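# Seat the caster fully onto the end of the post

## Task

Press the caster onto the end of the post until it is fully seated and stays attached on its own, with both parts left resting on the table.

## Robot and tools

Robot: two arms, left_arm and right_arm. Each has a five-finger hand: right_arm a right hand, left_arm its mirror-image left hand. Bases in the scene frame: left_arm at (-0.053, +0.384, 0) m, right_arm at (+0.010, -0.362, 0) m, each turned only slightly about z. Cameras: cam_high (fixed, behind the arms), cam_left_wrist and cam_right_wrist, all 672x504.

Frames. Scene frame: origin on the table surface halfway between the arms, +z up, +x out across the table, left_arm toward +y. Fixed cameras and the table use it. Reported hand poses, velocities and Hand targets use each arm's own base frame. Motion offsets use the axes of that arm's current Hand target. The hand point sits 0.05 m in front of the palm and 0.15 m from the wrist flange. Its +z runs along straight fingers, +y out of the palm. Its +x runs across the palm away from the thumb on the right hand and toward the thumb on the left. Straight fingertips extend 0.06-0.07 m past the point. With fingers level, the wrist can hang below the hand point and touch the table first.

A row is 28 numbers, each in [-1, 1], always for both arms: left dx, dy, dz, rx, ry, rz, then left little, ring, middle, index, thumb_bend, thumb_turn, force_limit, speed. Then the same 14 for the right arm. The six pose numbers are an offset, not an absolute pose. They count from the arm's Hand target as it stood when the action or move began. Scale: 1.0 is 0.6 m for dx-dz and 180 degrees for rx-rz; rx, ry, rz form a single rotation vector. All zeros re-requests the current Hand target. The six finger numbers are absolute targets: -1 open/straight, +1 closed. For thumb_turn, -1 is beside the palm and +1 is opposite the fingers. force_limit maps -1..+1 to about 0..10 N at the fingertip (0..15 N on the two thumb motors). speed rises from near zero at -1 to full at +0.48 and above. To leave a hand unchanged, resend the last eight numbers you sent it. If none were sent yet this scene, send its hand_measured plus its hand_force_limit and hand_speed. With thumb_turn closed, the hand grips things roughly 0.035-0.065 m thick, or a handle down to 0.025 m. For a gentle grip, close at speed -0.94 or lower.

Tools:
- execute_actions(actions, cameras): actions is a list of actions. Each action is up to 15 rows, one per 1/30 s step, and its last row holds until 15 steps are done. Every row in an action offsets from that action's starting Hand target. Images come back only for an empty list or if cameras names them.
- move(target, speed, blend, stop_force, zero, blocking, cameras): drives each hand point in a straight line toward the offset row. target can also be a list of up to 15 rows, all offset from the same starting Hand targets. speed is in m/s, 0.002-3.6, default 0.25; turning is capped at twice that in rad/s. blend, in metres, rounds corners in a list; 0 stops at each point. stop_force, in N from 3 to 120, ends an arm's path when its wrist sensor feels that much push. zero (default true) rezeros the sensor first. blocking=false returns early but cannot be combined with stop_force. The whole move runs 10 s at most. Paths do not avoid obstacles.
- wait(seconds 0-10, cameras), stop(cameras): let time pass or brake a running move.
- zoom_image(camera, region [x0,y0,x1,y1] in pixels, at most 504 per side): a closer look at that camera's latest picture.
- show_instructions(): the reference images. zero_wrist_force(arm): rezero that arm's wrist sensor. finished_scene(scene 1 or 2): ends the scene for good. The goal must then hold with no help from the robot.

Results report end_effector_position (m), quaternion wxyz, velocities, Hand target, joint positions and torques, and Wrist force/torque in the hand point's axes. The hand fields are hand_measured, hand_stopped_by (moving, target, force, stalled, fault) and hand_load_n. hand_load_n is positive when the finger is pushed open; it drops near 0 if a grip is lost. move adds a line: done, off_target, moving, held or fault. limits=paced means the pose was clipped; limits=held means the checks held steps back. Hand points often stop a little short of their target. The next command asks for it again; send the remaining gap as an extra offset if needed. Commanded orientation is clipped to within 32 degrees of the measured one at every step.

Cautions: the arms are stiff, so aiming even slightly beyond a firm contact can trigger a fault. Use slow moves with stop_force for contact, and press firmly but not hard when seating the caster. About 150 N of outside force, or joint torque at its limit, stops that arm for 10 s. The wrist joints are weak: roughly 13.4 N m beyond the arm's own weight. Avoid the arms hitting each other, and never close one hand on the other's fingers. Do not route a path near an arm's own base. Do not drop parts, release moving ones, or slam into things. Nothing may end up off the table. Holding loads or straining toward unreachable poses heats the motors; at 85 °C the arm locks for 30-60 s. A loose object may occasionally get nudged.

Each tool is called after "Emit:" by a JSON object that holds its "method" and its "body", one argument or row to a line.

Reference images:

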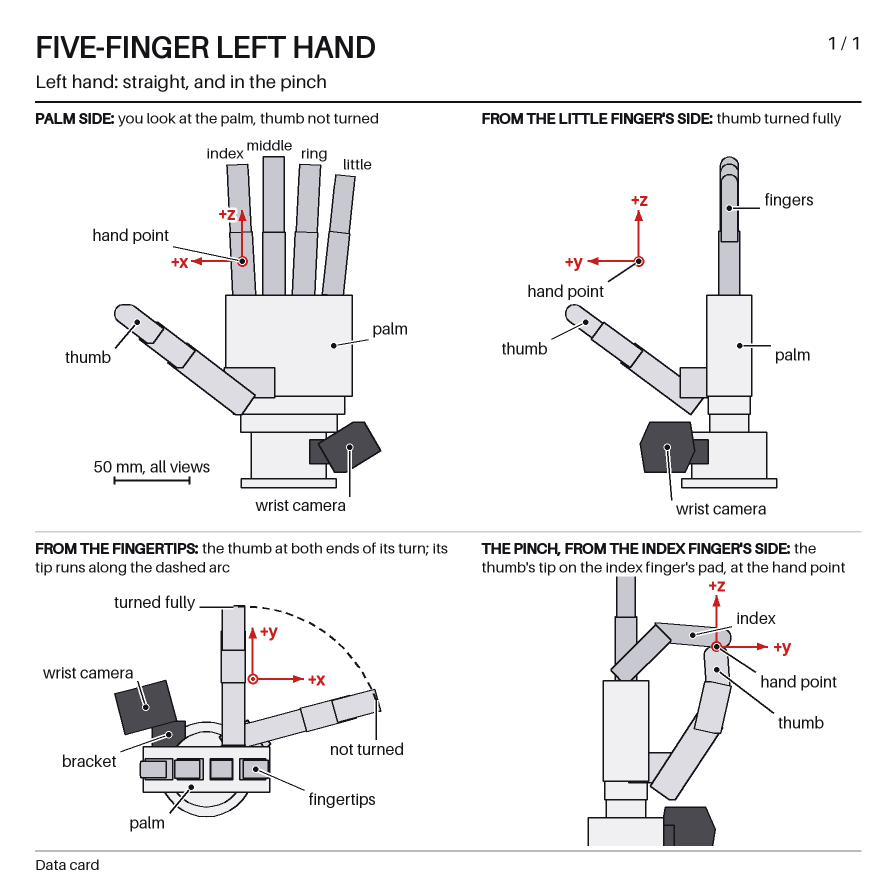

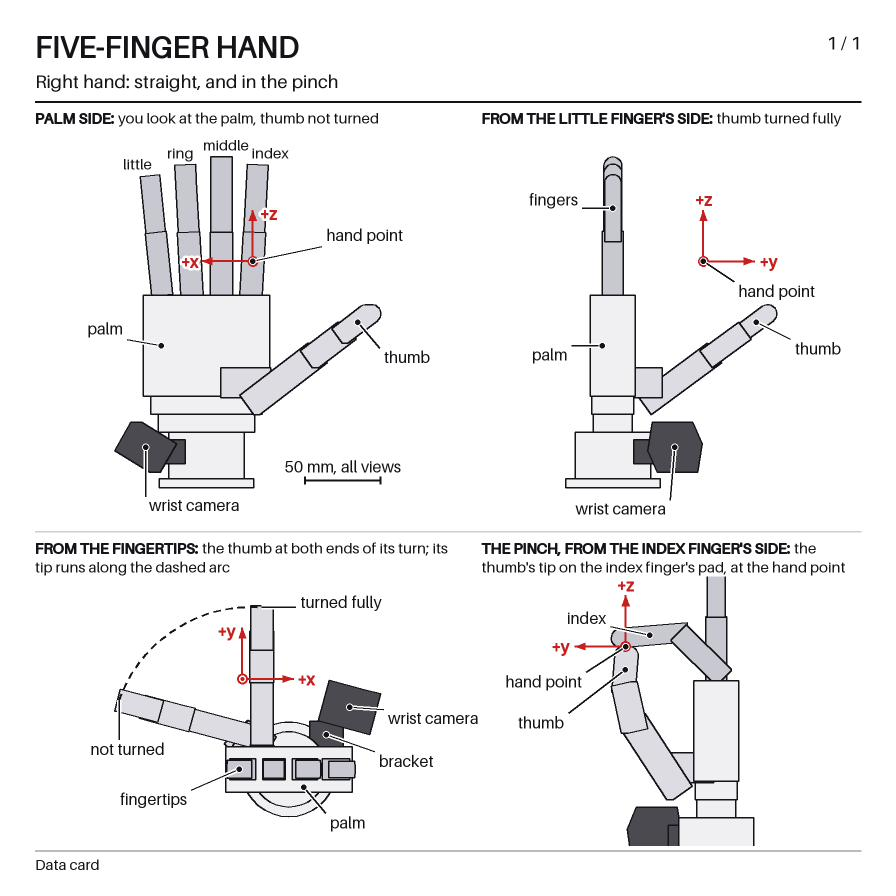

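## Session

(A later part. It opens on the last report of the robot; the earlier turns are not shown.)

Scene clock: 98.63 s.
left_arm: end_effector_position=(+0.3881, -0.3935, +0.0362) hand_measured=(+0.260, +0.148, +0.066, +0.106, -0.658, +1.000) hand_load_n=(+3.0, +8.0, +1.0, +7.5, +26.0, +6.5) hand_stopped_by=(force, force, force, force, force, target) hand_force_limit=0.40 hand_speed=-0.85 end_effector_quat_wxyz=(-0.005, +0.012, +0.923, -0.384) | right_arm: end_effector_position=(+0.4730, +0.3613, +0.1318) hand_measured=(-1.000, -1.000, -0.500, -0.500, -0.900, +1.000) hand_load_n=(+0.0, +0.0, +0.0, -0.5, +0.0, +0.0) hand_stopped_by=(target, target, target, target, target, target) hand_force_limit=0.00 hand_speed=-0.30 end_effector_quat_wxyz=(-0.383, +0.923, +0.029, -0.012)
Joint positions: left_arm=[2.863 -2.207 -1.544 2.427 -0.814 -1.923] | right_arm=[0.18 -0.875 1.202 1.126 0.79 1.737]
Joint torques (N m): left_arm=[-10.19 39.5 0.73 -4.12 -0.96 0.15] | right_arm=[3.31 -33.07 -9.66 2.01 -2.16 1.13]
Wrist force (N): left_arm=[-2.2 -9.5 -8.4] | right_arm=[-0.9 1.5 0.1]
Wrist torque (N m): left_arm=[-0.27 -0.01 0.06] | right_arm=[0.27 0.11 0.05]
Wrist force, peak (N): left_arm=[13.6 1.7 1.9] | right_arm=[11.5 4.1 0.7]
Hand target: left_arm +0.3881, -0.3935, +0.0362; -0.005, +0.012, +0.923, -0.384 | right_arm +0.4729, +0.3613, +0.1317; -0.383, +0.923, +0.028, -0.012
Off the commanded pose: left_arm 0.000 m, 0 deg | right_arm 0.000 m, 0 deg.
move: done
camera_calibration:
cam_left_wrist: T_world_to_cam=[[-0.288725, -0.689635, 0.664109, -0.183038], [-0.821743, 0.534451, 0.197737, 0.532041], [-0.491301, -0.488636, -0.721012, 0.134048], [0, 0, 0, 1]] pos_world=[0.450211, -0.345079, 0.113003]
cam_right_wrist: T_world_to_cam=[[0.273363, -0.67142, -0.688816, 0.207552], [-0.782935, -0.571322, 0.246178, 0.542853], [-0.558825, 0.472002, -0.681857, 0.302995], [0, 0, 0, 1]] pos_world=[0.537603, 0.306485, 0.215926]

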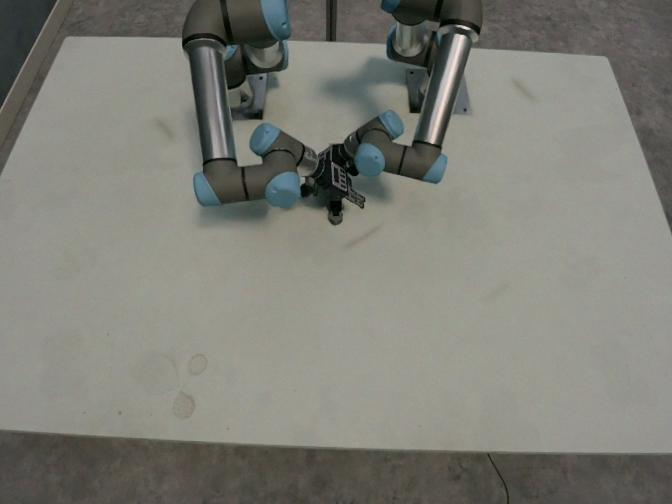

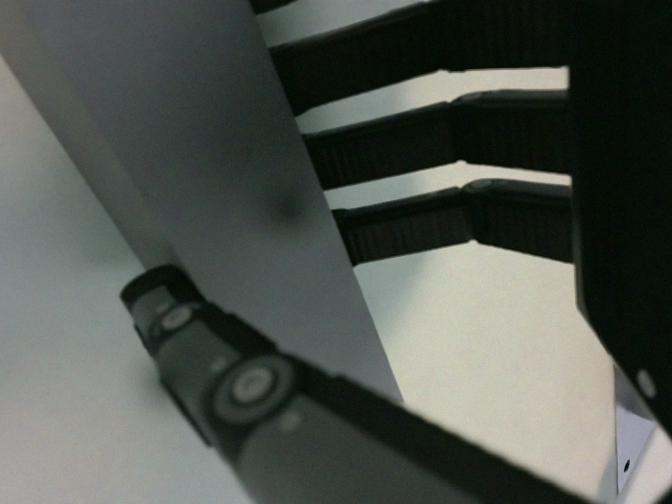

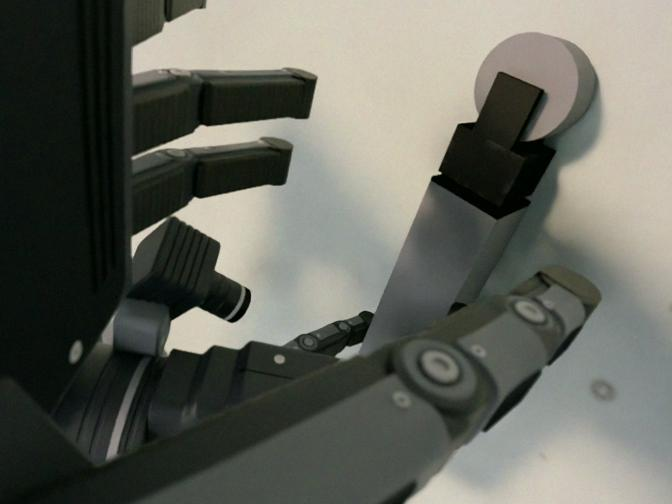

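Emit:
{"method": "zoom_image", "body": {
  "camera": "cam_right_wrist",
  "region": [410, 20, 610, 260]
}}

Emit:
{"method": "zoom_image", "body": {
  "camera": "cam_high",
  "region": [290, 170, 370, 240]
}}

Scaled by 2.100 from the camera's 672x504 image, which has a finer 960x720 frame.

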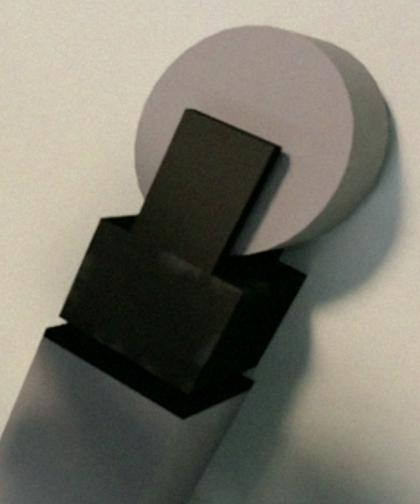

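Scaled by 6.300 from the camera's 672x504 image, which has a finer 960x720 frame.

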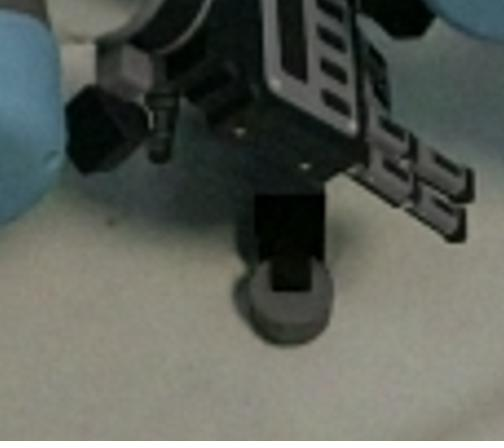

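Emit:
{"method": "move", "body": {
  "target": [
    [0,0,0,0,0,0,0.7,0.7,0.7,0.7,0.7,1,0.4,-0.85, -0.0173,-0.1795,-0.3862,0,0,0,-1,-1,-0.5,-0.5,-0.9,1,0.0,-0.3],
    [0,-0.1945,-0.1945,0,0,0,0.7,0.7,0.7,0.7,0.7,1,0.4,-0.85, -0.0173,-0.1795,-0.3862,0,0,0,-1,-1,-0.5,-0.5,-0.9,1,0.0,-0.3]
  ],
  "speed": [0.2,0.1],
  "cameras": ["all"]
}}

Scene clock: 105.47 s.
left_arm: end_effector_position=(+0.3882, -0.3931, +0.2013) hand_measured=(+0.262, +0.148, +0.064, +0.106, -0.658, +1.000) hand_load_n=(+0.0, +0.0, +7.5, +4.0, +13.5, +2.0) hand_stopped_by=(force, force, force, force, force, target) hand_force_limit=0.40 hand_speed=-0.85 end_effector_quat_wxyz=(-0.005, +0.012, +0.923, -0.384) | right_arm: end_effector_position=(+0.4681, +0.2727, +0.3716) hand_measured=(-1.000, -1.000, -0.500, -0.500, -0.900, +1.000) hand_load_n=(+0.0, +0.0, +0.0, +0.0, +0.0, +0.0) hand_stopped_by=(target, target, target, target, target, target) hand_force_limit=0.00 hand_speed=-0.30 end_effector_quat_wxyz=(-0.383, +0.923, +0.028, -0.012)
Joint positions: left_arm=[2.864 -2.044 -1.345 2.064 -0.814 -1.921] | right_arm=[0.013 -1.023 0.869 1.775 0.785 1.502]
Joint torques (N m): left_arm=[7.7 32.65 10.5 -1.31 1.63 0.64] | right_arm=[-6.16 -43.02 -29.33 5.67 -2.67 -1.42]
Wrist force (N): left_arm=[-0.1 2.1 2.4] | right_arm=[-0.8 1.7 -0.2]
Wrist torque (N m): left_arm=[0.09 0.13 -0.14] | right_arm=[0.32 0.11 0.08]
Wrist force, peak (N): left_arm=[-1.9 -10.0 -8.5] | right_arm=[-1.4 2.2 1.9]
Hand target: left_arm +0.3882, -0.3931, +0.2013; -0.005, +0.012, +0.923, -0.384 | right_arm +0.4681, +0.2727, +0.3716; -0.383, +0.923, +0.028, -0.012
Off the commanded pose: left_arm 0.000 m, 0 deg | right_arm 0.000 m, 0 deg.
move: done
camera_calibration:
cam_left_wrist: T_world_to_cam=[[-0.288848, -0.689578, 0.664115, -0.292239], [-0.821745, 0.534503, 0.197589, 0.499343], [-0.491225, -0.48866, -0.721048, 0.253227], [0, 0, 0, 1]] pos_world=[0.450311, -0.344679, 0.278004]
cam_right_wrist: T_world_to_cam=[[0.273186, -0.671441, -0.688866, 0.314743], [-0.782871, -0.571315, 0.246398, 0.429365], [-0.559001, 0.471981, -0.681728, 0.505633], [0, 0, 0, 1]] pos_world=[0.532803, 0.217985, 0.455725]

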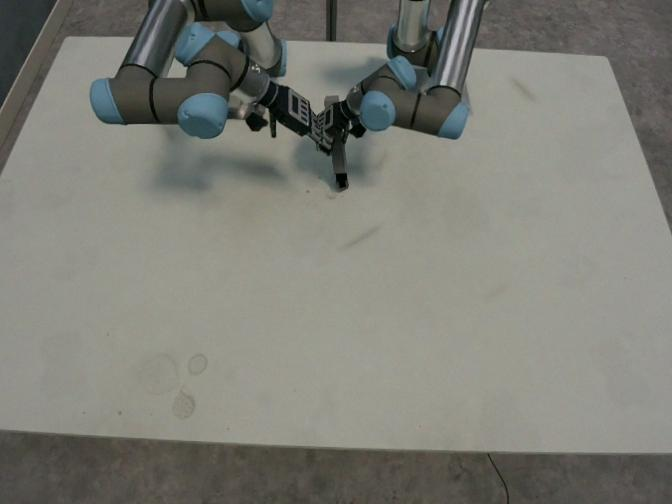

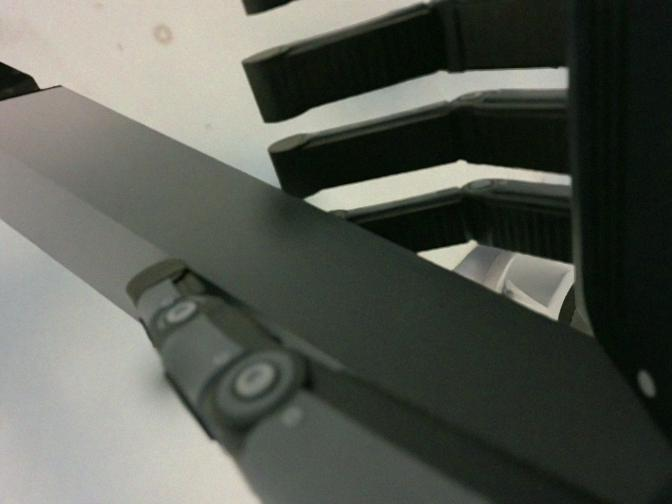

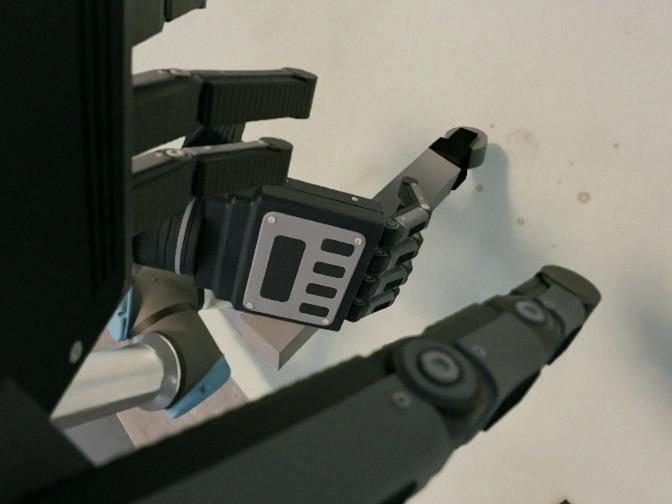

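Emit:
{"method": "move", "body": {
  "target": [
    [0,0.0342,0.0342,0,0,0,0.7,0.7,0.7,0.7,0.7,1,0.4,-0.85, 0,0,0,0,0,0,-1,-1,-0.5,-0.5,-0.9,1,0.0,-0.3],
    [0.09,0.0743,0.0743,0,0,0,0.7,0.7,0.7,0.7,0.7,1,0.4,-0.85, 0,0,0,0,0,0,-1,-1,-0.5,-0.5,-0.9,1,0.0,-0.3]
  ],
  "speed": 0.06,
  "blend": 0.01,
  "cameras": ["all"]
}}

Scene clock: 109.10 s.
left_arm: end_effector_position=(+0.3342, -0.3919, +0.1383) hand_measured=(+0.262, +0.148, +0.064, +0.106, -0.658, +1.000) hand_load_n=(+0.0, +0.0, +5.0, +8.5, +14.5, -0.5) hand_stopped_by=(force, force, force, force, force, target) hand_force_limit=0.40 hand_speed=-0.85 end_effector_quat_wxyz=(-0.005, +0.012, +0.923, -0.384) | right_arm: end_effector_position=(+0.4681, +0.2727, +0.3716) hand_measured=(-1.000, -1.000, -0.500, -0.500, -0.900, +1.000) hand_load_n=(-0.5, +0.0, -0.5, +0.5, -0.5, +0.0) hand_stopped_by=(target, target, target, target, target, target) hand_force_limit=0.00 hand_speed=-0.30 end_effector_quat_wxyz=(-0.383, +0.923, +0.028, -0.012)
Joint positions: left_arm=[2.832 -1.984 -1.598 2.286 -0.823 -1.964] | right_arm=[0.013 -1.023 0.869 1.775 0.785 1.502]
Joint torques (N m): left_arm=[8.57 27.31 24.26 -5.24 1.55 1.47] | right_arm=[-6.8 -44.1 -29.11 5.72 -2.58 -1.27]
Wrist force (N): left_arm=[-0.1 1.0 1.1] | right_arm=[-0.9 1.6 -0.1]
Wrist torque (N m): left_arm=[-0.02 0.03 0.05] | right_arm=[0.30 0.13 0.07]
Wrist force, peak (N): left_arm=[1.0 -3.1 -1.8] | right_arm=[-0.9 1.8 0.0]
Hand target: left_arm +0.3342, -0.3919, +0.1382; -0.005, +0.012, +0.923, -0.384 | right_arm +0.4681, +0.2727, +0.3716; -0.383, +0.923, +0.028, -0.012
Off the commanded pose: left_arm 0.000 m, 0 deg | right_arm 0.000 m, 0 deg.
move: done
camera_calibration:
cam_left_wrist: T_world_to_cam=[[-0.288846, -0.689665, 0.664025, -0.26518], [-0.821707, 0.534514, 0.197717, 0.466736], [-0.491289, -0.488524, -0.721096, 0.181943], [0, 0, 0, 1]] pos_world=[0.396311, -0.343479, 0.215003]
cam_right_wrist: T_world_to_cam=[[0.273186, -0.671441, -0.688866, 0.314743], [-0.782871, -0.571315, 0.246398, 0.429365], [-0.559001, 0.471981, -0.681728, 0.505633], [0, 0, 0, 1]] pos_world=[0.532803, 0.217985, 0.455725]

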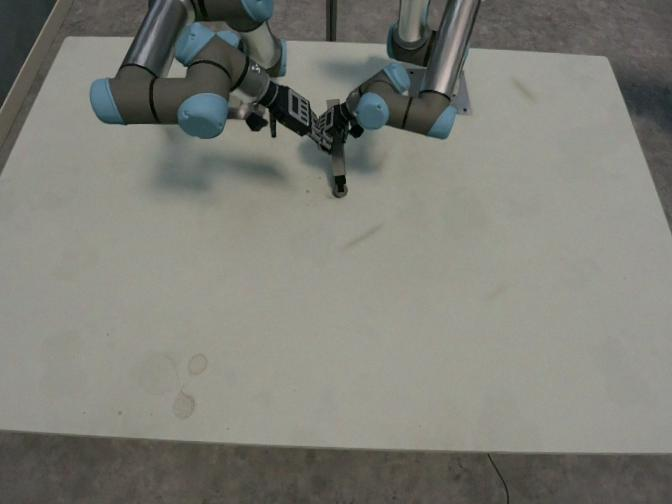

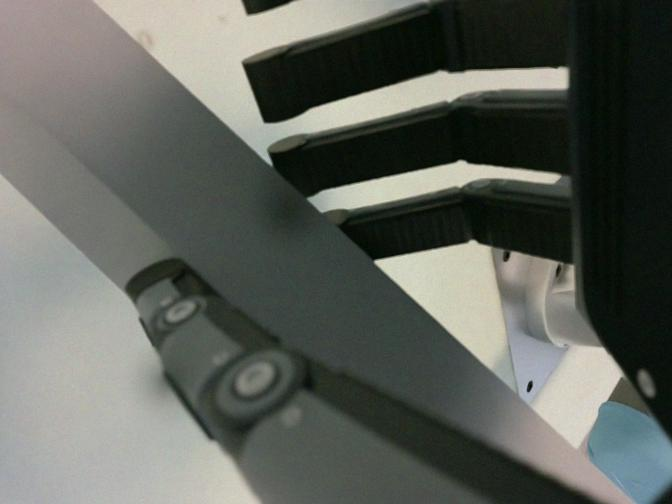

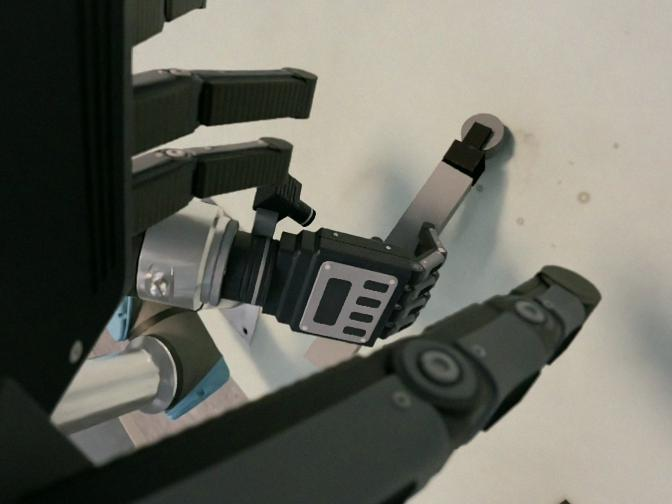

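Emit:
{"method": "move", "body": {
  "target": [
    [0.045,0.0412,0.0412,0,0,0,0.7,0.7,0.7,0.7,0.7,1,0.4,-0.85, 0,0,0,0,0,0,-1,-1,-0.5,-0.5,-0.9,1,0.0,-0.3],
    [0.0733,0.0896,0.0896,0,0,0,0.7,0.7,0.7,0.7,0.7,1,0.4,-0.85, 0,0,0,0,0,0,-1,-1,-0.5,-0.5,-0.9,1,0.0,-0.3],
    [0.0817,0.1155,0.1155,0,0,0,0.7,0.7,0.7,0.7,0.7,1,0.4,-0.85, 0,0,0,0,0,0,-1,-1,-0.5,-0.5,-0.9,1,0.0,-0.3]
  ],
  "speed": 0.05,
  "blend": 0.01,
  "cameras": ["all"]
}}

Scene clock: 113.23 s.
left_arm: end_effector_position=(+0.2850, -0.3909, +0.0402) hand_measured=(+0.262, +0.148, +0.066, +0.106, -0.658, +1.000) hand_load_n=(+0.0, +11.5, +0.0, +8.0, +23.5, +4.5) hand_stopped_by=(force, force, force, force, force, target) hand_force_limit=0.40 hand_speed=-0.85 end_effector_quat_wxyz=(-0.005, +0.011, +0.923, -0.384) | right_arm: end_effector_position=(+0.4681, +0.2727, +0.3716) hand_measured=(-1.000, -1.000, -0.500, -0.500, -0.900, +1.000) hand_load_n=(+0.0, +0.0, +0.0, +0.0, +0.0, +0.0) hand_stopped_by=(target, target, target, target, target, target) hand_force_limit=0.00 hand_speed=-0.30 end_effector_quat_wxyz=(-0.383, +0.923, +0.028, -0.012)
Joint positions: left_arm=[2.796 -2.022 -1.83 2.587 -0.833 -2.011] | right_arm=[0.013 -1.023 0.869 1.775 0.785 1.502]
Joint torques (N m): left_arm=[-0.06 40.32 26.56 -5.12 -0.2 -0.06] | right_arm=[-6.45 -42.84 -28.02 5.63 -2.59 -1.36]
Wrist force (N): left_arm=[0.0 -2.7 -1.3] | right_arm=[-0.9 1.6 -0.2]
Wrist torque (N m): left_arm=[0.04 0.05 0.09] | right_arm=[0.30 0.13 0.08]
Wrist force, peak (N): left_arm=[-1.0 -17.5 -15.6] | right_arm=[-0.8 1.9 -0.1]
Hand target: left_arm +0.2851, -0.3909, +0.0403; -0.005, +0.012, +0.923, -0.384 | right_arm +0.4681, +0.2727, +0.3716; -0.383, +0.923, +0.028, -0.012
Off the commanded pose: left_arm 0.000 m, 0 deg | right_arm 0.000 m, 0 deg.
move: done
camera_calibration:
cam_left_wrist: T_world_to_cam=[[-0.288544, -0.689685, 0.664136, -0.213685], [-0.821635, 0.534491, 0.198081, 0.445092], [-0.491588, -0.488522, -0.720893, 0.0876], [0, 0, 0, 1]] pos_world=[0.347109, -0.342479, 0.116902]
cam_right_wrist: T_world_to_cam=[[0.273186, -0.671441, -0.688866, 0.314743], [-0.782871, -0.571315, 0.246398, 0.429365], [-0.559001, 0.471981, -0.681728, 0.505633], [0, 0, 0, 1]] pos_world=[0.532803, 0.217985, 0.455725]

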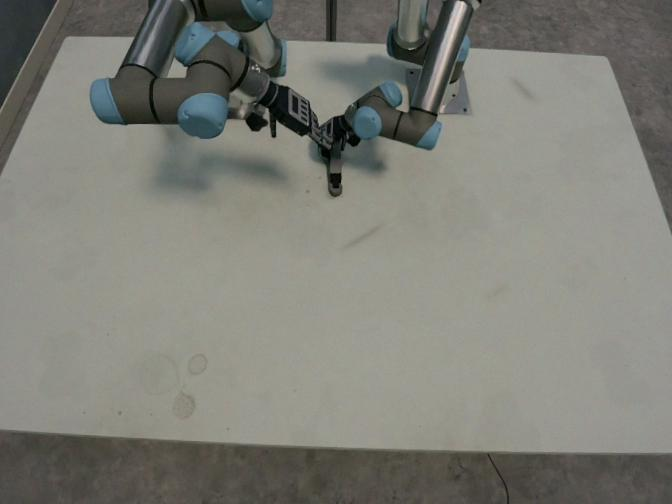

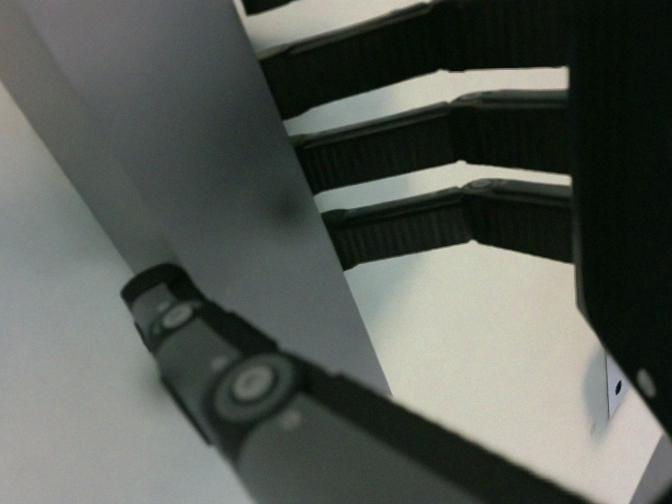

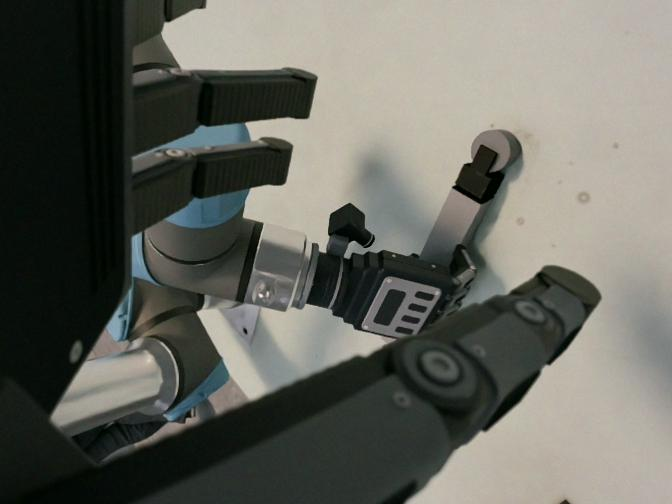

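Emit:
{"method": "move", "body": {
  "target": [
    [0,0,0,0,0,0,-0.15,-0.15,-0.15,-0.15,-0.8,1,0.0,-0.6, 0,0,0,0,0,0,-1,-1,-0.5,-0.5,-0.9,1,0.0,-0.3],
    [-0.0383,0.005,0.005,0,0,0,-0.15,-0.15,-0.15,-0.15,-0.8,1,0.0,-0.6, 0,0,0,0,0,0,-1,-1,-0.5,-0.5,-0.9,1,0.0,-0.3]
  ],
  "speed": 0.08,
  "cameras": ["all"]
}}

Emit:
{"method": "zoom_image", "body": {
  "camera": "cam_right_wrist",
  "region": [380, 100, 560, 300]
}}

Scene clock: 115.27 s.
left_arm: end_effector_position=(+0.3081, -0.3914, +0.0361) hand_measured=(-0.150, -0.150, -0.150, -0.150, -0.800, +1.000) hand_load_n=(+0.0, +0.0, +0.0, +0.0, +0.0, +0.0) hand_stopped_by=(target, target, target, target, target, target) hand_force_limit=0.00 hand_speed=-0.60 end_effector_quat_wxyz=(-0.005, +0.011, +0.923, -0.384) | right_arm: end_effector_position=(+0.4681, +0.2727, +0.3716) hand_measured=(-1.000, -1.000, -0.500, -0.500, -0.900, +1.000) hand_load_n=(+0.0, +0.0, +0.0, +0.0, +0.0, +0.0) hand_stopped_by=(target, target, target, target, target, target) hand_force_limit=0.00 hand_speed=-0.30 end_effector_quat_wxyz=(-0.383, +0.923, +0.028, -0.012)
Joint positions: left_arm=[2.814 -2.067 -1.773 2.56 -0.828 -1.988] | right_arm=[0.013 -1.023 0.869 1.775 0.785 1.502]
Joint torques (N m): left_arm=[-7.95 43.88 0.73 1.26 1.02 -1.7] | right_arm=[-5.23 -42.47 -28.94 5.57 -2.57 -1.31]
Wrist force (N): left_arm=[-0.1 0.0 0.3] | right_arm=[-0.9 1.7 0.1]
Wrist torque (N m): left_arm=[-0.02 0.05 -0.09] | right_arm=[0.29 0.12 0.08]
Wrist force, peak (N): left_arm=[0.9 -4.4 -3.7] | right_arm=[-1.0 1.8 0.0]
Hand target: left_arm +0.3081, -0.3915, +0.0360; -0.005, +0.012, +0.923, -0.384 | right_arm +0.4681, +0.2727, +0.3716; -0.383, +0.923, +0.028, -0.012
Off the commanded pose: left_arm 0.000 m, 0 deg | right_arm 0.000 m, 0 deg.
move: done
camera_calibration:
cam_left_wrist: T_world_to_cam=[[-0.288553, -0.689647, 0.664172, -0.204601], [-0.821691, 0.534449, 0.19796, 0.465255], [-0.491488, -0.488622, -0.720894, 0.0957345], [0, 0, 0, 1]] pos_world=[0.37031, -0.342979, 0.112803]
cam_right_wrist: T_world_to_cam=[[0.273186, -0.671441, -0.688866, 0.314743], [-0.782871, -0.571315, 0.246398, 0.429365], [-0.559001, 0.471981, -0.681728, 0.505633], [0, 0, 0, 1]] pos_world=[0.532803, 0.217985, 0.455725]

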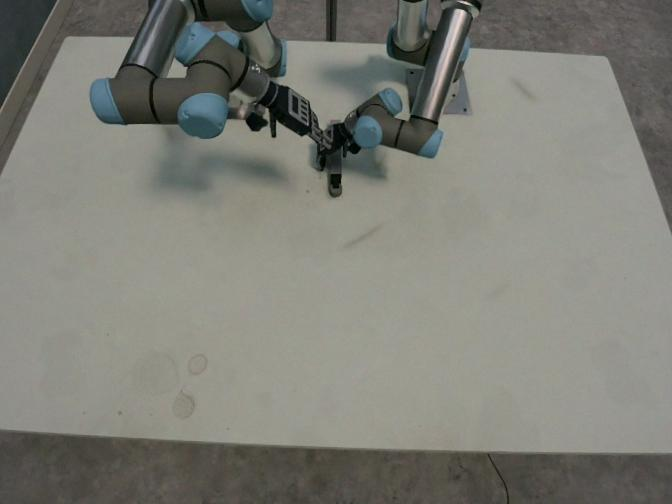

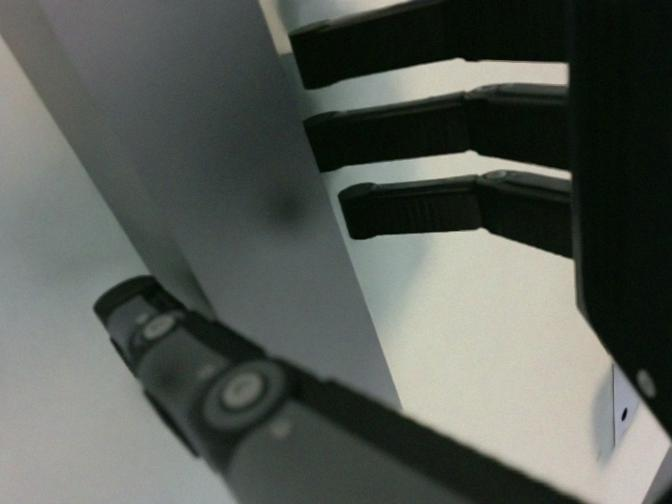

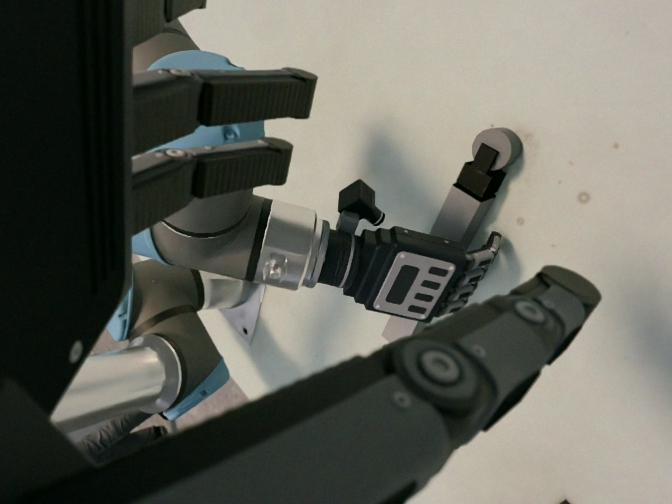

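Scaled by 2.520 from the camera's 672x504 image, which has a finer 960x720 frame.

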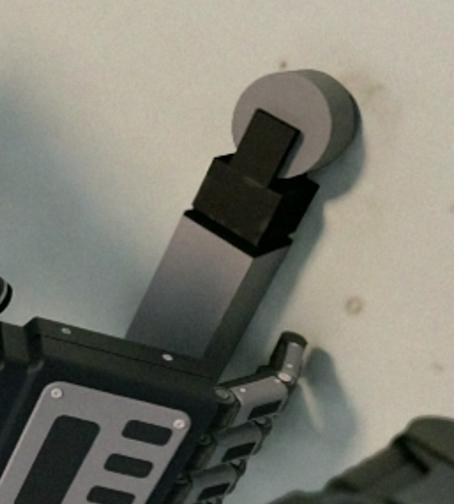

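Emit:
{"method": "move", "body": {
  "target": [0,0.0047,-0.0047,0,-0.0137,-0.0137,-0.15,-0.15,-0.15,-0.15,-0.8,1,0.0,-0.6, 0,0,0,0,0,0,-1,-1,-0.5,-0.5,-0.9,1,0.0,-0.3],
  "speed": 0.05
}}

Emit:
{"method": "execute_actions", "body": {
  "actions": [
    [[0,0,0,0,0,0,0.5,0.5,0.5,0.5,0.5,1,-0.5,-0.8, 0,0,0,0,0,0,-1,-1,-0.5,-0.5,-0.9,1,0.0,-0.3]],
    [[0,0,0,0,0,0,0.5,0.5,0.5,0.5,0.5,1,-0.5,-0.8, 0,0,0,0,0,0,-1,-1,-0.5,-0.5,-0.9,1,0.0,-0.3]],
    [[0,0,0,0,0,0,0.5,0.5,0.5,0.5,0.5,1,-0.5,-0.8, 0,0,0,0,0,0,-1,-1,-0.5,-0.5,-0.9,1,0.0,-0.3]],
    [[0,0,0,0,0,0,0.7,0.7,0.7,0.7,0.7,1,0.3,-0.8, 0,0,0,0,0,0,-1,-1,-0.5,-0.5,-0.9,1,0.0,-0.3]],
    [[0,0,0,0,0,0,0.7,0.7,0.7,0.7,0.7,1,0.3,-0.8, 0,0,0,0,0,0,-1,-1,-0.5,-0.5,-0.9,1,0.0,-0.3]],
    [[0,0,0,0,0,0,0.7,0.7,0.7,0.7,0.7,1,0.3,-0.8, 0,0,0,0,0,0,-1,-1,-0.5,-0.5,-0.9,1,0.0,-0.3]]
  ],
  "cameras": ["cam_left_wrist"]
}}

Scene clock: 116.70 s.
left_arm: end_effector_position=(+0.3082, -0.3874, +0.0360) hand_measured=(-0.150, -0.150, -0.150, -0.150, -0.800, +1.000) hand_load_n=(+0.0, +0.0, +0.0, +0.0, +0.0, +0.0) hand_stopped_by=(target, target, target, target, target, target) hand_force_limit=0.00 hand_speed=-0.60 end_effector_quat_wxyz=(+0.007, -0.017, +0.923, -0.384) | right_arm: end_effector_position=(+0.4681, +0.2727, +0.3716) hand_measured=(-1.000, -1.000, -0.500, -0.500, -0.900, +1.000) hand_load_n=(+0.0, +0.0, +0.0, +0.0, +0.0, +0.0) hand_stopped_by=(target, target, target, target, target, target) hand_force_limit=0.00 hand_speed=-0.30 end_effector_quat_wxyz=(-0.383, +0.923, +0.028, -0.012)
Joint positions: left_arm=[2.821 -2.038 -1.807 2.611 -0.844 -2.057] | right_arm=[0.013 -1.023 0.869 1.775 0.785 1.502]
Joint torques (N m): left_arm=[-3.5 26.14 26.08 -5.37 2.41 1.22] | right_arm=[-5.56 -42.15 -28.91 5.63 -2.68 -1.37]
Wrist force (N): left_arm=[-0.2 0.1 0.1] | right_arm=[-0.6 1.5 0.0]
Wrist torque (N m): left_arm=[0.00 0.05 0.04] | right_arm=[0.28 0.08 0.09]
Wrist force, peak (N): left_arm=[-0.2 -0.1 0.4] | right_arm=[-0.9 1.7 -0.1]
Hand target: left_arm +0.3082, -0.3875, +0.0360; +0.007, -0.017, +0.923, -0.384 | right_arm +0.4681, +0.2727, +0.3716; -0.383, +0.923, +0.028, -0.012
Off the commanded pose: left_arm 0.000 m, 0 deg | right_arm 0.000 m, 0 deg.
move: done

Scene clock: 119.90 s.
left_arm: end_effector_position=(+0.3082, -0.3875, +0.0360) hand_measured=(+0.252, +0.140, +0.084, +0.140, -0.692, +1.000) hand_load_n=(+7.0, +3.5, +4.5, +7.5, +22.0, +9.5) hand_stopped_by=(force, force, force, force, force, target) hand_force_limit=0.30 hand_speed=-0.80 end_effector_quat_wxyz=(+0.007, -0.017, +0.923, -0.384) | right_arm: end_effector_position=(+0.4681, +0.2727, +0.3716) hand_measured=(-1.000, -1.000, -0.500, -0.500, -0.900, +1.000) hand_load_n=(+0.0, +0.0, +0.0, +0.0, +0.0, +0.0) hand_stopped_by=(target, target, target, target, target, target) hand_force_limit=0.00 hand_speed=-0.30 end_effector_quat_wxyz=(-0.383, +0.923, +0.028, -0.012)
Joint positions: left_arm=[2.821 -2.039 -1.807 2.611 -0.844 -2.057] | right_arm=[0.013 -1.023 0.869 1.775 0.785 1.502]
Joint torques (N m): left_arm=[-5.3 31.51 20.57 -3.92 1.41 -1.18] | right_arm=[-6.5 -40.7 -28.34 5.75 -2.45 -1.48]
Wrist force (N): left_arm=[-0.2 -2.4 -2.4] | right_arm=[-1.0 1.6 0.1]
Wrist torque (N m): left_arm=[-0.24 0.07 0.03] | right_arm=[0.29 0.12 0.07]
Wrist force, peak (N): left_arm=[-0.2 -3.1 -3.2] | right_arm=[-1.1 1.8 0.1]
Hand target: left_arm +0.3082, -0.3875, +0.0360; +0.007, -0.017, +0.923, -0.384 | right_arm +0.4681, +0.2727, +0.3716; -0.383, +0.923, +0.028, -0.012
Off the commanded pose: left_arm 0.000 m, 0 deg | right_arm 0.000 m, 0 deg.
camera_calibration:
cam_left_wrist: T_world_to_cam=[[-0.246167, -0.705918, 0.66414, -0.221194], [-0.85267, 0.483521, 0.197891, 0.453076], [-0.460821, -0.517577, -0.720942, 0.0769262], [0, 0, 0, 1]] pos_world=[0.367323, -0.335401, 0.112703]
Images, in order (width x height): cam_left_wrist 672x504.

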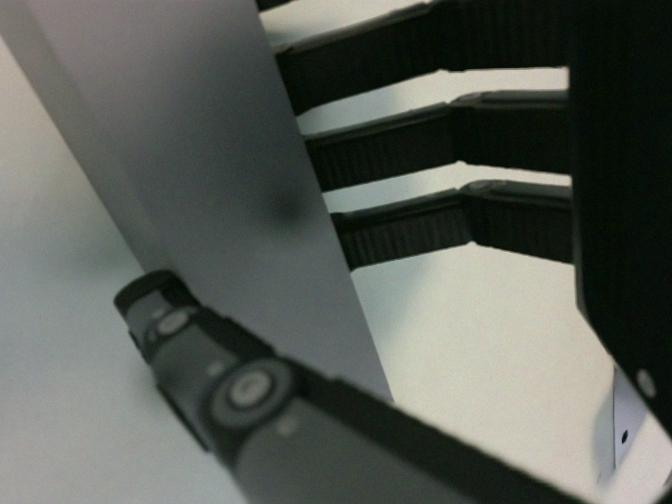

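Emit:
{"method": "move", "body": {
  "target": [0,-0.1933,-0.1933,0,-0.3535,0.3535,0.7,0.7,0.7,0.7,0.7,1,0.3,-0.8, 0,0,0,0,0,0,-1,-1,-0.5,-0.5,-0.9,1,0.0,-0.3],
  "speed": 0.22,
  "cameras": ["all"]
}}

Scene clock: 124.30 s.
left_arm: end_effector_position=(+0.3082, -0.3871, +0.1999) hand_measured=(+0.252, +0.140, +0.084, +0.140, -0.692, +1.000) hand_load_n=(+0.0, +0.0, +0.0, +9.5, +11.5, +1.5) hand_stopped_by=(force, force, force, force, force, target) hand_force_limit=0.30 hand_speed=-0.80 end_effector_quat_wxyz=(+0.658, +0.258, +0.658, -0.260) | right_arm: end_effector_position=(+0.4681, +0.2727, +0.3716) hand_measured=(-1.000, -1.000, -0.500, -0.500, -0.900, +1.000) hand_load_n=(+0.0, +0.0, +0.0, +0.0, +0.0, +0.0) hand_stopped_by=(target, target, target, target, target, target) hand_force_limit=0.00 hand_speed=-0.30 end_effector_quat_wxyz=(-0.383, +0.923, +0.028, -0.012)
Joint positions: left_arm=[2.392 -1.427 -2.415 3.842 -1.571 -1.573] | right_arm=[0.013 -1.023 0.869 1.775 0.785 1.502]
Joint torques (N m): left_arm=[8.53 14.74 30.94 4.55 0.99 1.91] | right_arm=[-5.98 -40.92 -28.19 5.53 -2.41 -1.5]
Wrist force (N): left_arm=[2.8 1.5 0.2] | right_arm=[-1.0 1.4 -0.1]
Wrist torque (N m): left_arm=[0.14 0.12 -0.43] | right_arm=[0.27 0.13 0.06]
Wrist force, peak (N): left_arm=[-0.4 -3.1 -3.4] | right_arm=[-1.0 1.8 -0.2]
Hand target: left_arm +0.3083, -0.3871, +0.2000; +0.658, +0.258, +0.658, -0.260 | right_arm +0.4681, +0.2727, +0.3716; -0.383, +0.923, +0.028, -0.012
Off the commanded pose: left_arm 0.000 m, 0 deg | right_arm 0.000 m, 0 deg.
move: done
camera_calibration:
cam_left_wrist: T_world_to_cam=[[-0.637397, -0.72196, -0.269255, -0.0288451], [-0.217749, 0.503965, -0.835825, 0.439217], [0.739128, -0.474123, -0.478433, -0.20619], [0, 0, 0, 1]] pos_world=[0.229654, -0.339935, 0.260694]
cam_right_wrist: T_world_to_cam=[[0.273186, -0.671441, -0.688866, 0.314743], [-0.782871, -0.571315, 0.246398, 0.429365], [-0.559001, 0.471981, -0.681728, 0.505633], [0, 0, 0, 1]] pos_world=[0.532803, 0.217985, 0.455725]

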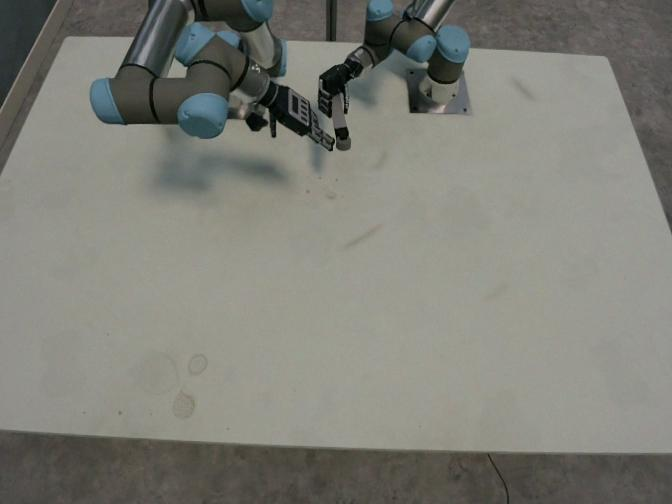

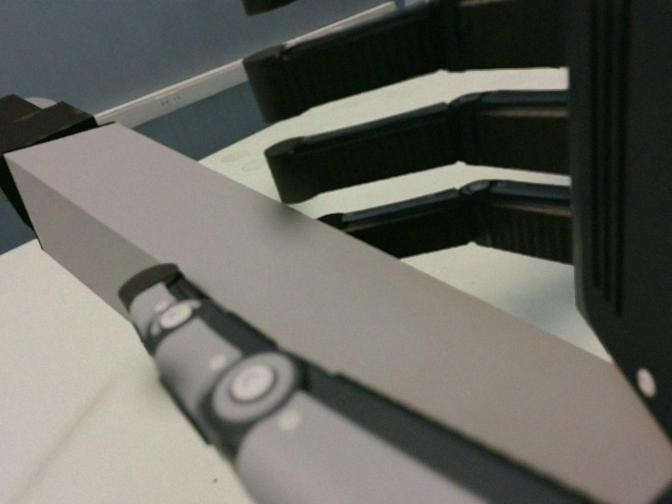

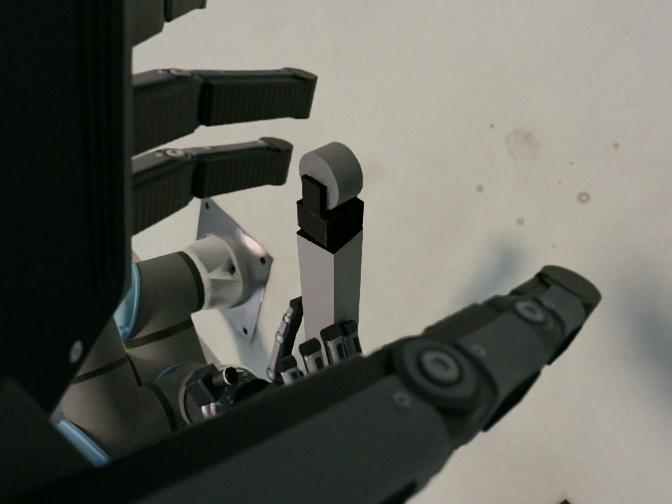

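Emit:
{"method": "move", "body": {
  "target": [
    [0,0.0707,0.0707,0,0.3535,-0.3535,0.7,0.7,0.7,0.7,0.7,1,0.3,-0.8, 0,0,0,0,0,0,-1,-1,-0.5,-0.5,-0.9,1,0.0,-0.3],
    [0.0467,0.0707,0.0707,0,0.3535,-0.3535,0.7,0.7,0.7,0.7,0.7,1,0.3,-0.8, 0,0,0,0,0,0,-1,-1,-0.5,-0.5,-0.9,1,0.0,-0.3],
    [0.1033,0.0071,0.0071,0,0.3535,-0.3535,0.7,0.7,0.7,0.7,0.7,1,0.3,-0.8, 0,0,0,0,0,0,-1,-1,-0.5,-0.5,-0.9,1,0.0,-0.3],
    [0.1617,-0.0247,-0.0247,0,0.3535,-0.3535,0.7,0.7,0.7,0.7,0.7,1,0.3,-0.8, 0,0,0,0,0,0,-1,-1,-0.5,-0.5,-0.9,1,0.0,-0.3],
    [0.23,-0.0448,-0.0448,0,0.3535,-0.3535,0.7,0.7,0.7,0.7,0.7,1,0.3,-0.8, 0,0,0,0,0,0,-1,-1,-0.5,-0.5,-0.9,1,0.0,-0.3],
    [0.2617,-0.0507,-0.0507,0,0.3535,-0.3535,0.7,0.7,0.7,0.7,0.7,1,0.3,-0.8, 0,0,0,0,0,0,-1,-1,-0.5,-0.5,-0.9,1,0.0,-0.3]
  ],
  "speed": [0.25,0.08,0.08,0.08,0.07,0.04],
  "blend": [0.01,0.01,0.01,0.01,0.01,0],
  "cameras": ["all"]
}}

Scene clock: 134.47 s.
left_arm: end_effector_position=(+0.2650, -0.3890, +0.0429) hand_measured=(+0.252, +0.140, +0.084, +0.140, -0.692, +1.000) hand_load_n=(+0.0, +7.0, +0.0, +8.5, +18.5, +1.5) hand_stopped_by=(force, force, force, force, force, target) hand_force_limit=0.30 hand_speed=-0.80 end_effector_quat_wxyz=(+0.006, -0.017, +0.923, -0.384) | right_arm: end_effector_position=(+0.4681, +0.2727, +0.3716) hand_measured=(-1.000, -1.000, -0.500, -0.500, -0.900, +1.000) hand_load_n=(+0.0, +0.0, +0.0, -0.5, +0.0, +0.0) hand_stopped_by=(target, target, target, target, target, target) hand_force_limit=0.00 hand_speed=-0.30 end_effector_quat_wxyz=(-0.383, +0.923, +0.028, -0.012)
Joint positions: left_arm=[2.779 -1.956 -1.904 2.66 -0.859 -2.109] | right_arm=[0.013 -1.023 0.869 1.775 0.785 1.502]
Joint torques (N m): left_arm=[1.47 40.51 25.03 -5.27 -0.29 0.45] | right_arm=[-5.74 -41.51 -28.13 5.6 -2.18 -1.37]
Wrist force (N): left_arm=[-0.1 0.5 1.2] | right_arm=[-0.8 1.6 0.1]
Wrist torque (N m): left_arm=[0.04 0.06 0.05] | right_arm=[0.29 0.10 0.08]
Wrist force, peak (N): left_arm=[1.7 -6.1 -4.3] | right_arm=[-1.0 1.8 -0.1]
Hand target: left_arm +0.2652, -0.3890, +0.0430; +0.007, -0.017, +0.923, -0.384 | right_arm +0.4681, +0.2727, +0.3716; -0.383, +0.923, +0.028, -0.012
Off the commanded pose: left_arm 0.000 m, 0 deg | right_arm 0.000 m, 0 deg.
move: done; blend cut to 0.0098 m at target 5
camera_calibration:
cam_left_wrist: T_world_to_cam=[[-0.245881, -0.706046, 0.66411, -0.2376], [-0.852636, 0.483426, 0.198271, 0.415511], [-0.461037, -0.517493, -0.720865, 0.0613045], [0, 0, 0, 1]] pos_world=[0.324122, -0.336901, 0.119601]
cam_right_wrist: T_world_to_cam=[[0.273186, -0.671441, -0.688866, 0.314743], [-0.782871, -0.571315, 0.246398, 0.429365], [-0.559001, 0.471981, -0.681728, 0.505633], [0, 0, 0, 1]] pos_world=[0.532803, 0.217985, 0.455725]

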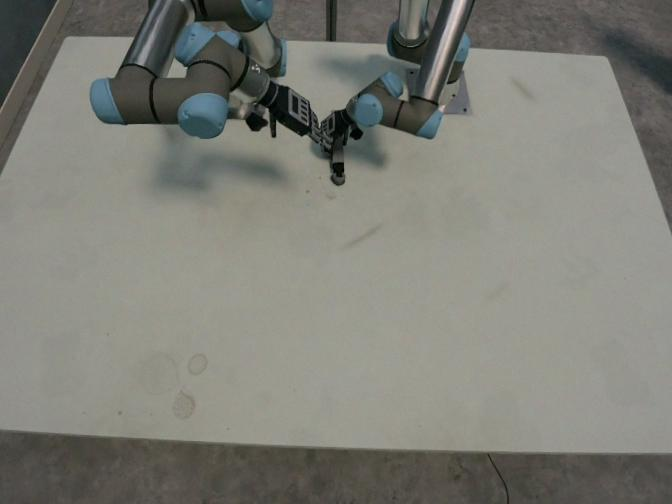

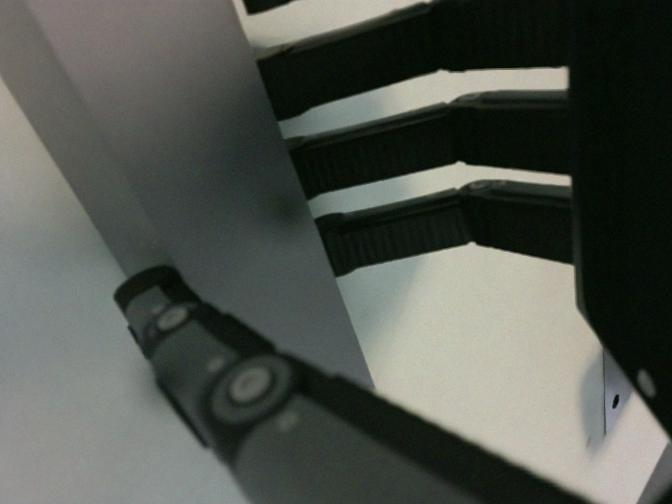

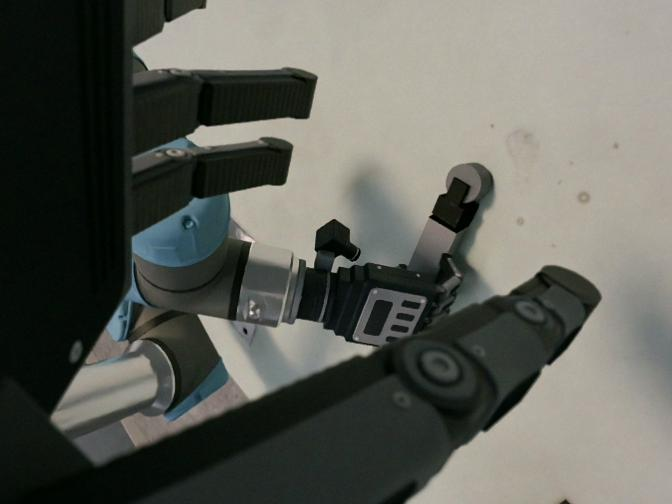

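Emit:
{"method": "move", "body": {
  "target": [
    [0,0.0075,0.0075,0,0,0,0.7,0.7,0.7,0.7,0.7,1,0.3,-0.8, 0,0,0,0,0,0,-1,-1,-0.5,-0.5,-0.9,1,0.0,-0.3],
    [0,0.0075,0.0075,0,0,0,-0.5,-0.5,-0.5,-0.5,-1,1,0.0,-0.3, 0,0,0,0,0,0,-1,-1,-0.5,-0.5,-0.9,1,0.0,-0.3],
    [0,-0.17,-0.17,0,0,0,-0.5,-0.5,-0.5,-0.5,-1,1,0.0,-0.3, 0,0,0,0,0,0,-1,-1,-0.5,-0.5,-0.9,1,0.0,-0.3]
  ],
  "speed": [0.04,0.04,0.2],
  "cameras": ["all"]
}}

Emit:
{"method": "zoom_image", "body": {
  "camera": "cam_right_wrist",
  "region": [340, 140, 540, 380]
}}

Scene clock: 137.47 s.
left_arm: end_effector_position=(+0.2653, -0.3887, +0.1872) hand_measured=(-0.500, -0.500, -0.500, -0.500, -1.000, +1.000) hand_load_n=(+0.0, +0.0, +0.0, +0.0, +0.0, +0.0) hand_stopped_by=(target, target, target, target, target, target) hand_force_limit=0.00 hand_speed=-0.30 end_effector_quat_wxyz=(+0.007, -0.017, +0.923, -0.384) | right_arm: end_effector_position=(+0.4681, +0.2727, +0.3716) hand_measured=(-1.000, -1.000, -0.500, -0.500, -0.900, +1.000) hand_load_n=(+0.0, +0.0, +0.0, +0.0, +0.0, +0.0) hand_stopped_by=(target, target, target, target, target, target) hand_force_limit=0.00 hand_speed=-0.30 end_effector_quat_wxyz=(-0.383, +0.923, +0.028, -0.012)
Joint positions: left_arm=[2.78 -1.777 -1.719 2.295 -0.858 -2.107] | right_arm=[0.013 -1.023 0.869 1.775 0.785 1.502]
Joint torques (N m): left_arm=[4.83 30.59 22.92 -4.65 1.83 -1.47] | right_arm=[-5.99 -39.6 -28.12 5.6 -2.04 -1.45]
Wrist force (N): left_arm=[-0.3 -0.1 0.1] | right_arm=[-0.7 1.4 0.0]
Wrist torque (N m): left_arm=[-0.02 0.09 0.04] | right_arm=[0.27 0.09 0.08]
Wrist force, peak (N): left_arm=[-1.9 -12.1 -11.8] | right_arm=[-1.1 1.9 0.2]
Hand target: left_arm +0.2653, -0.3887, +0.1873; +0.007, -0.017, +0.923, -0.384 | right_arm +0.4681, +0.2727, +0.3716; -0.383, +0.923, +0.028, -0.012
Off the commanded pose: left_arm 0.000 m, 0 deg | right_arm 0.000 m, 0 deg.
move: done
camera_calibration:
cam_left_wrist: T_world_to_cam=[[-0.246322, -0.705901, 0.6641, -0.332907], [-0.852686, 0.483561, 0.197727, 0.387085], [-0.460708, -0.517564, -0.721023, 0.165538], [0, 0, 0, 1]] pos_world=[0.324324, -0.336502, 0.263903]
cam_right_wrist: T_world_to_cam=[[0.273186, -0.671441, -0.688866, 0.314743], [-0.782871, -0.571315, 0.246398, 0.429365], [-0.559001, 0.471981, -0.681728, 0.505633], [0, 0, 0, 1]] pos_world=[0.532803, 0.217985, 0.455725]

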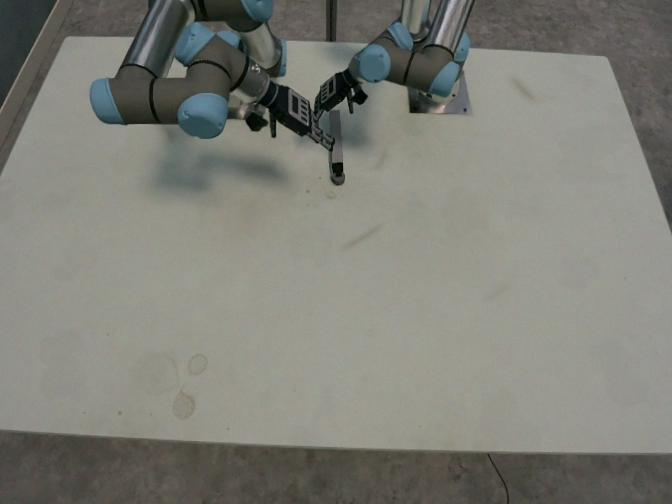

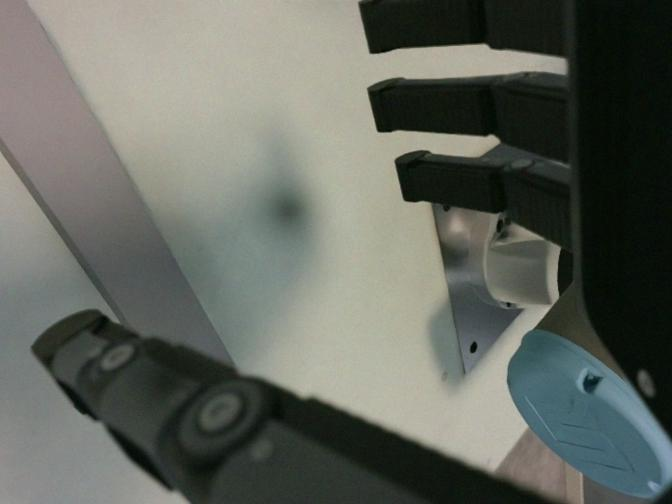

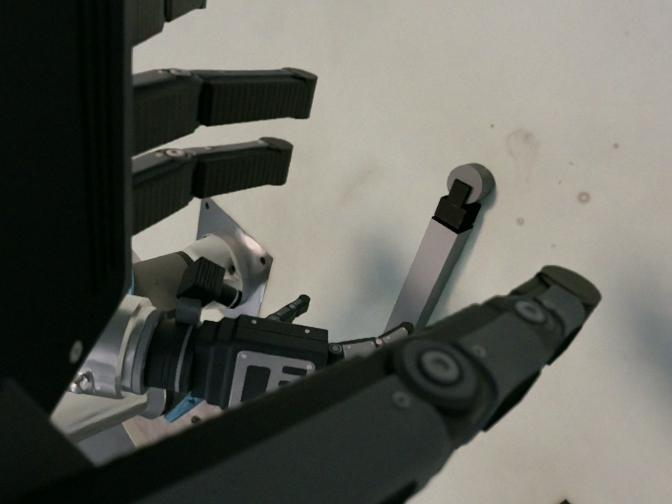

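Scaled by 2.100 from the camera's 672x504 image, which has a finer 960x720 frame.

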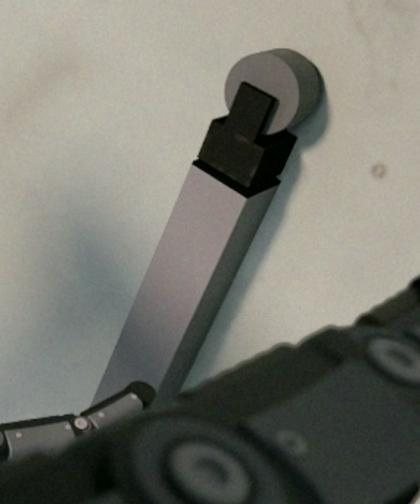

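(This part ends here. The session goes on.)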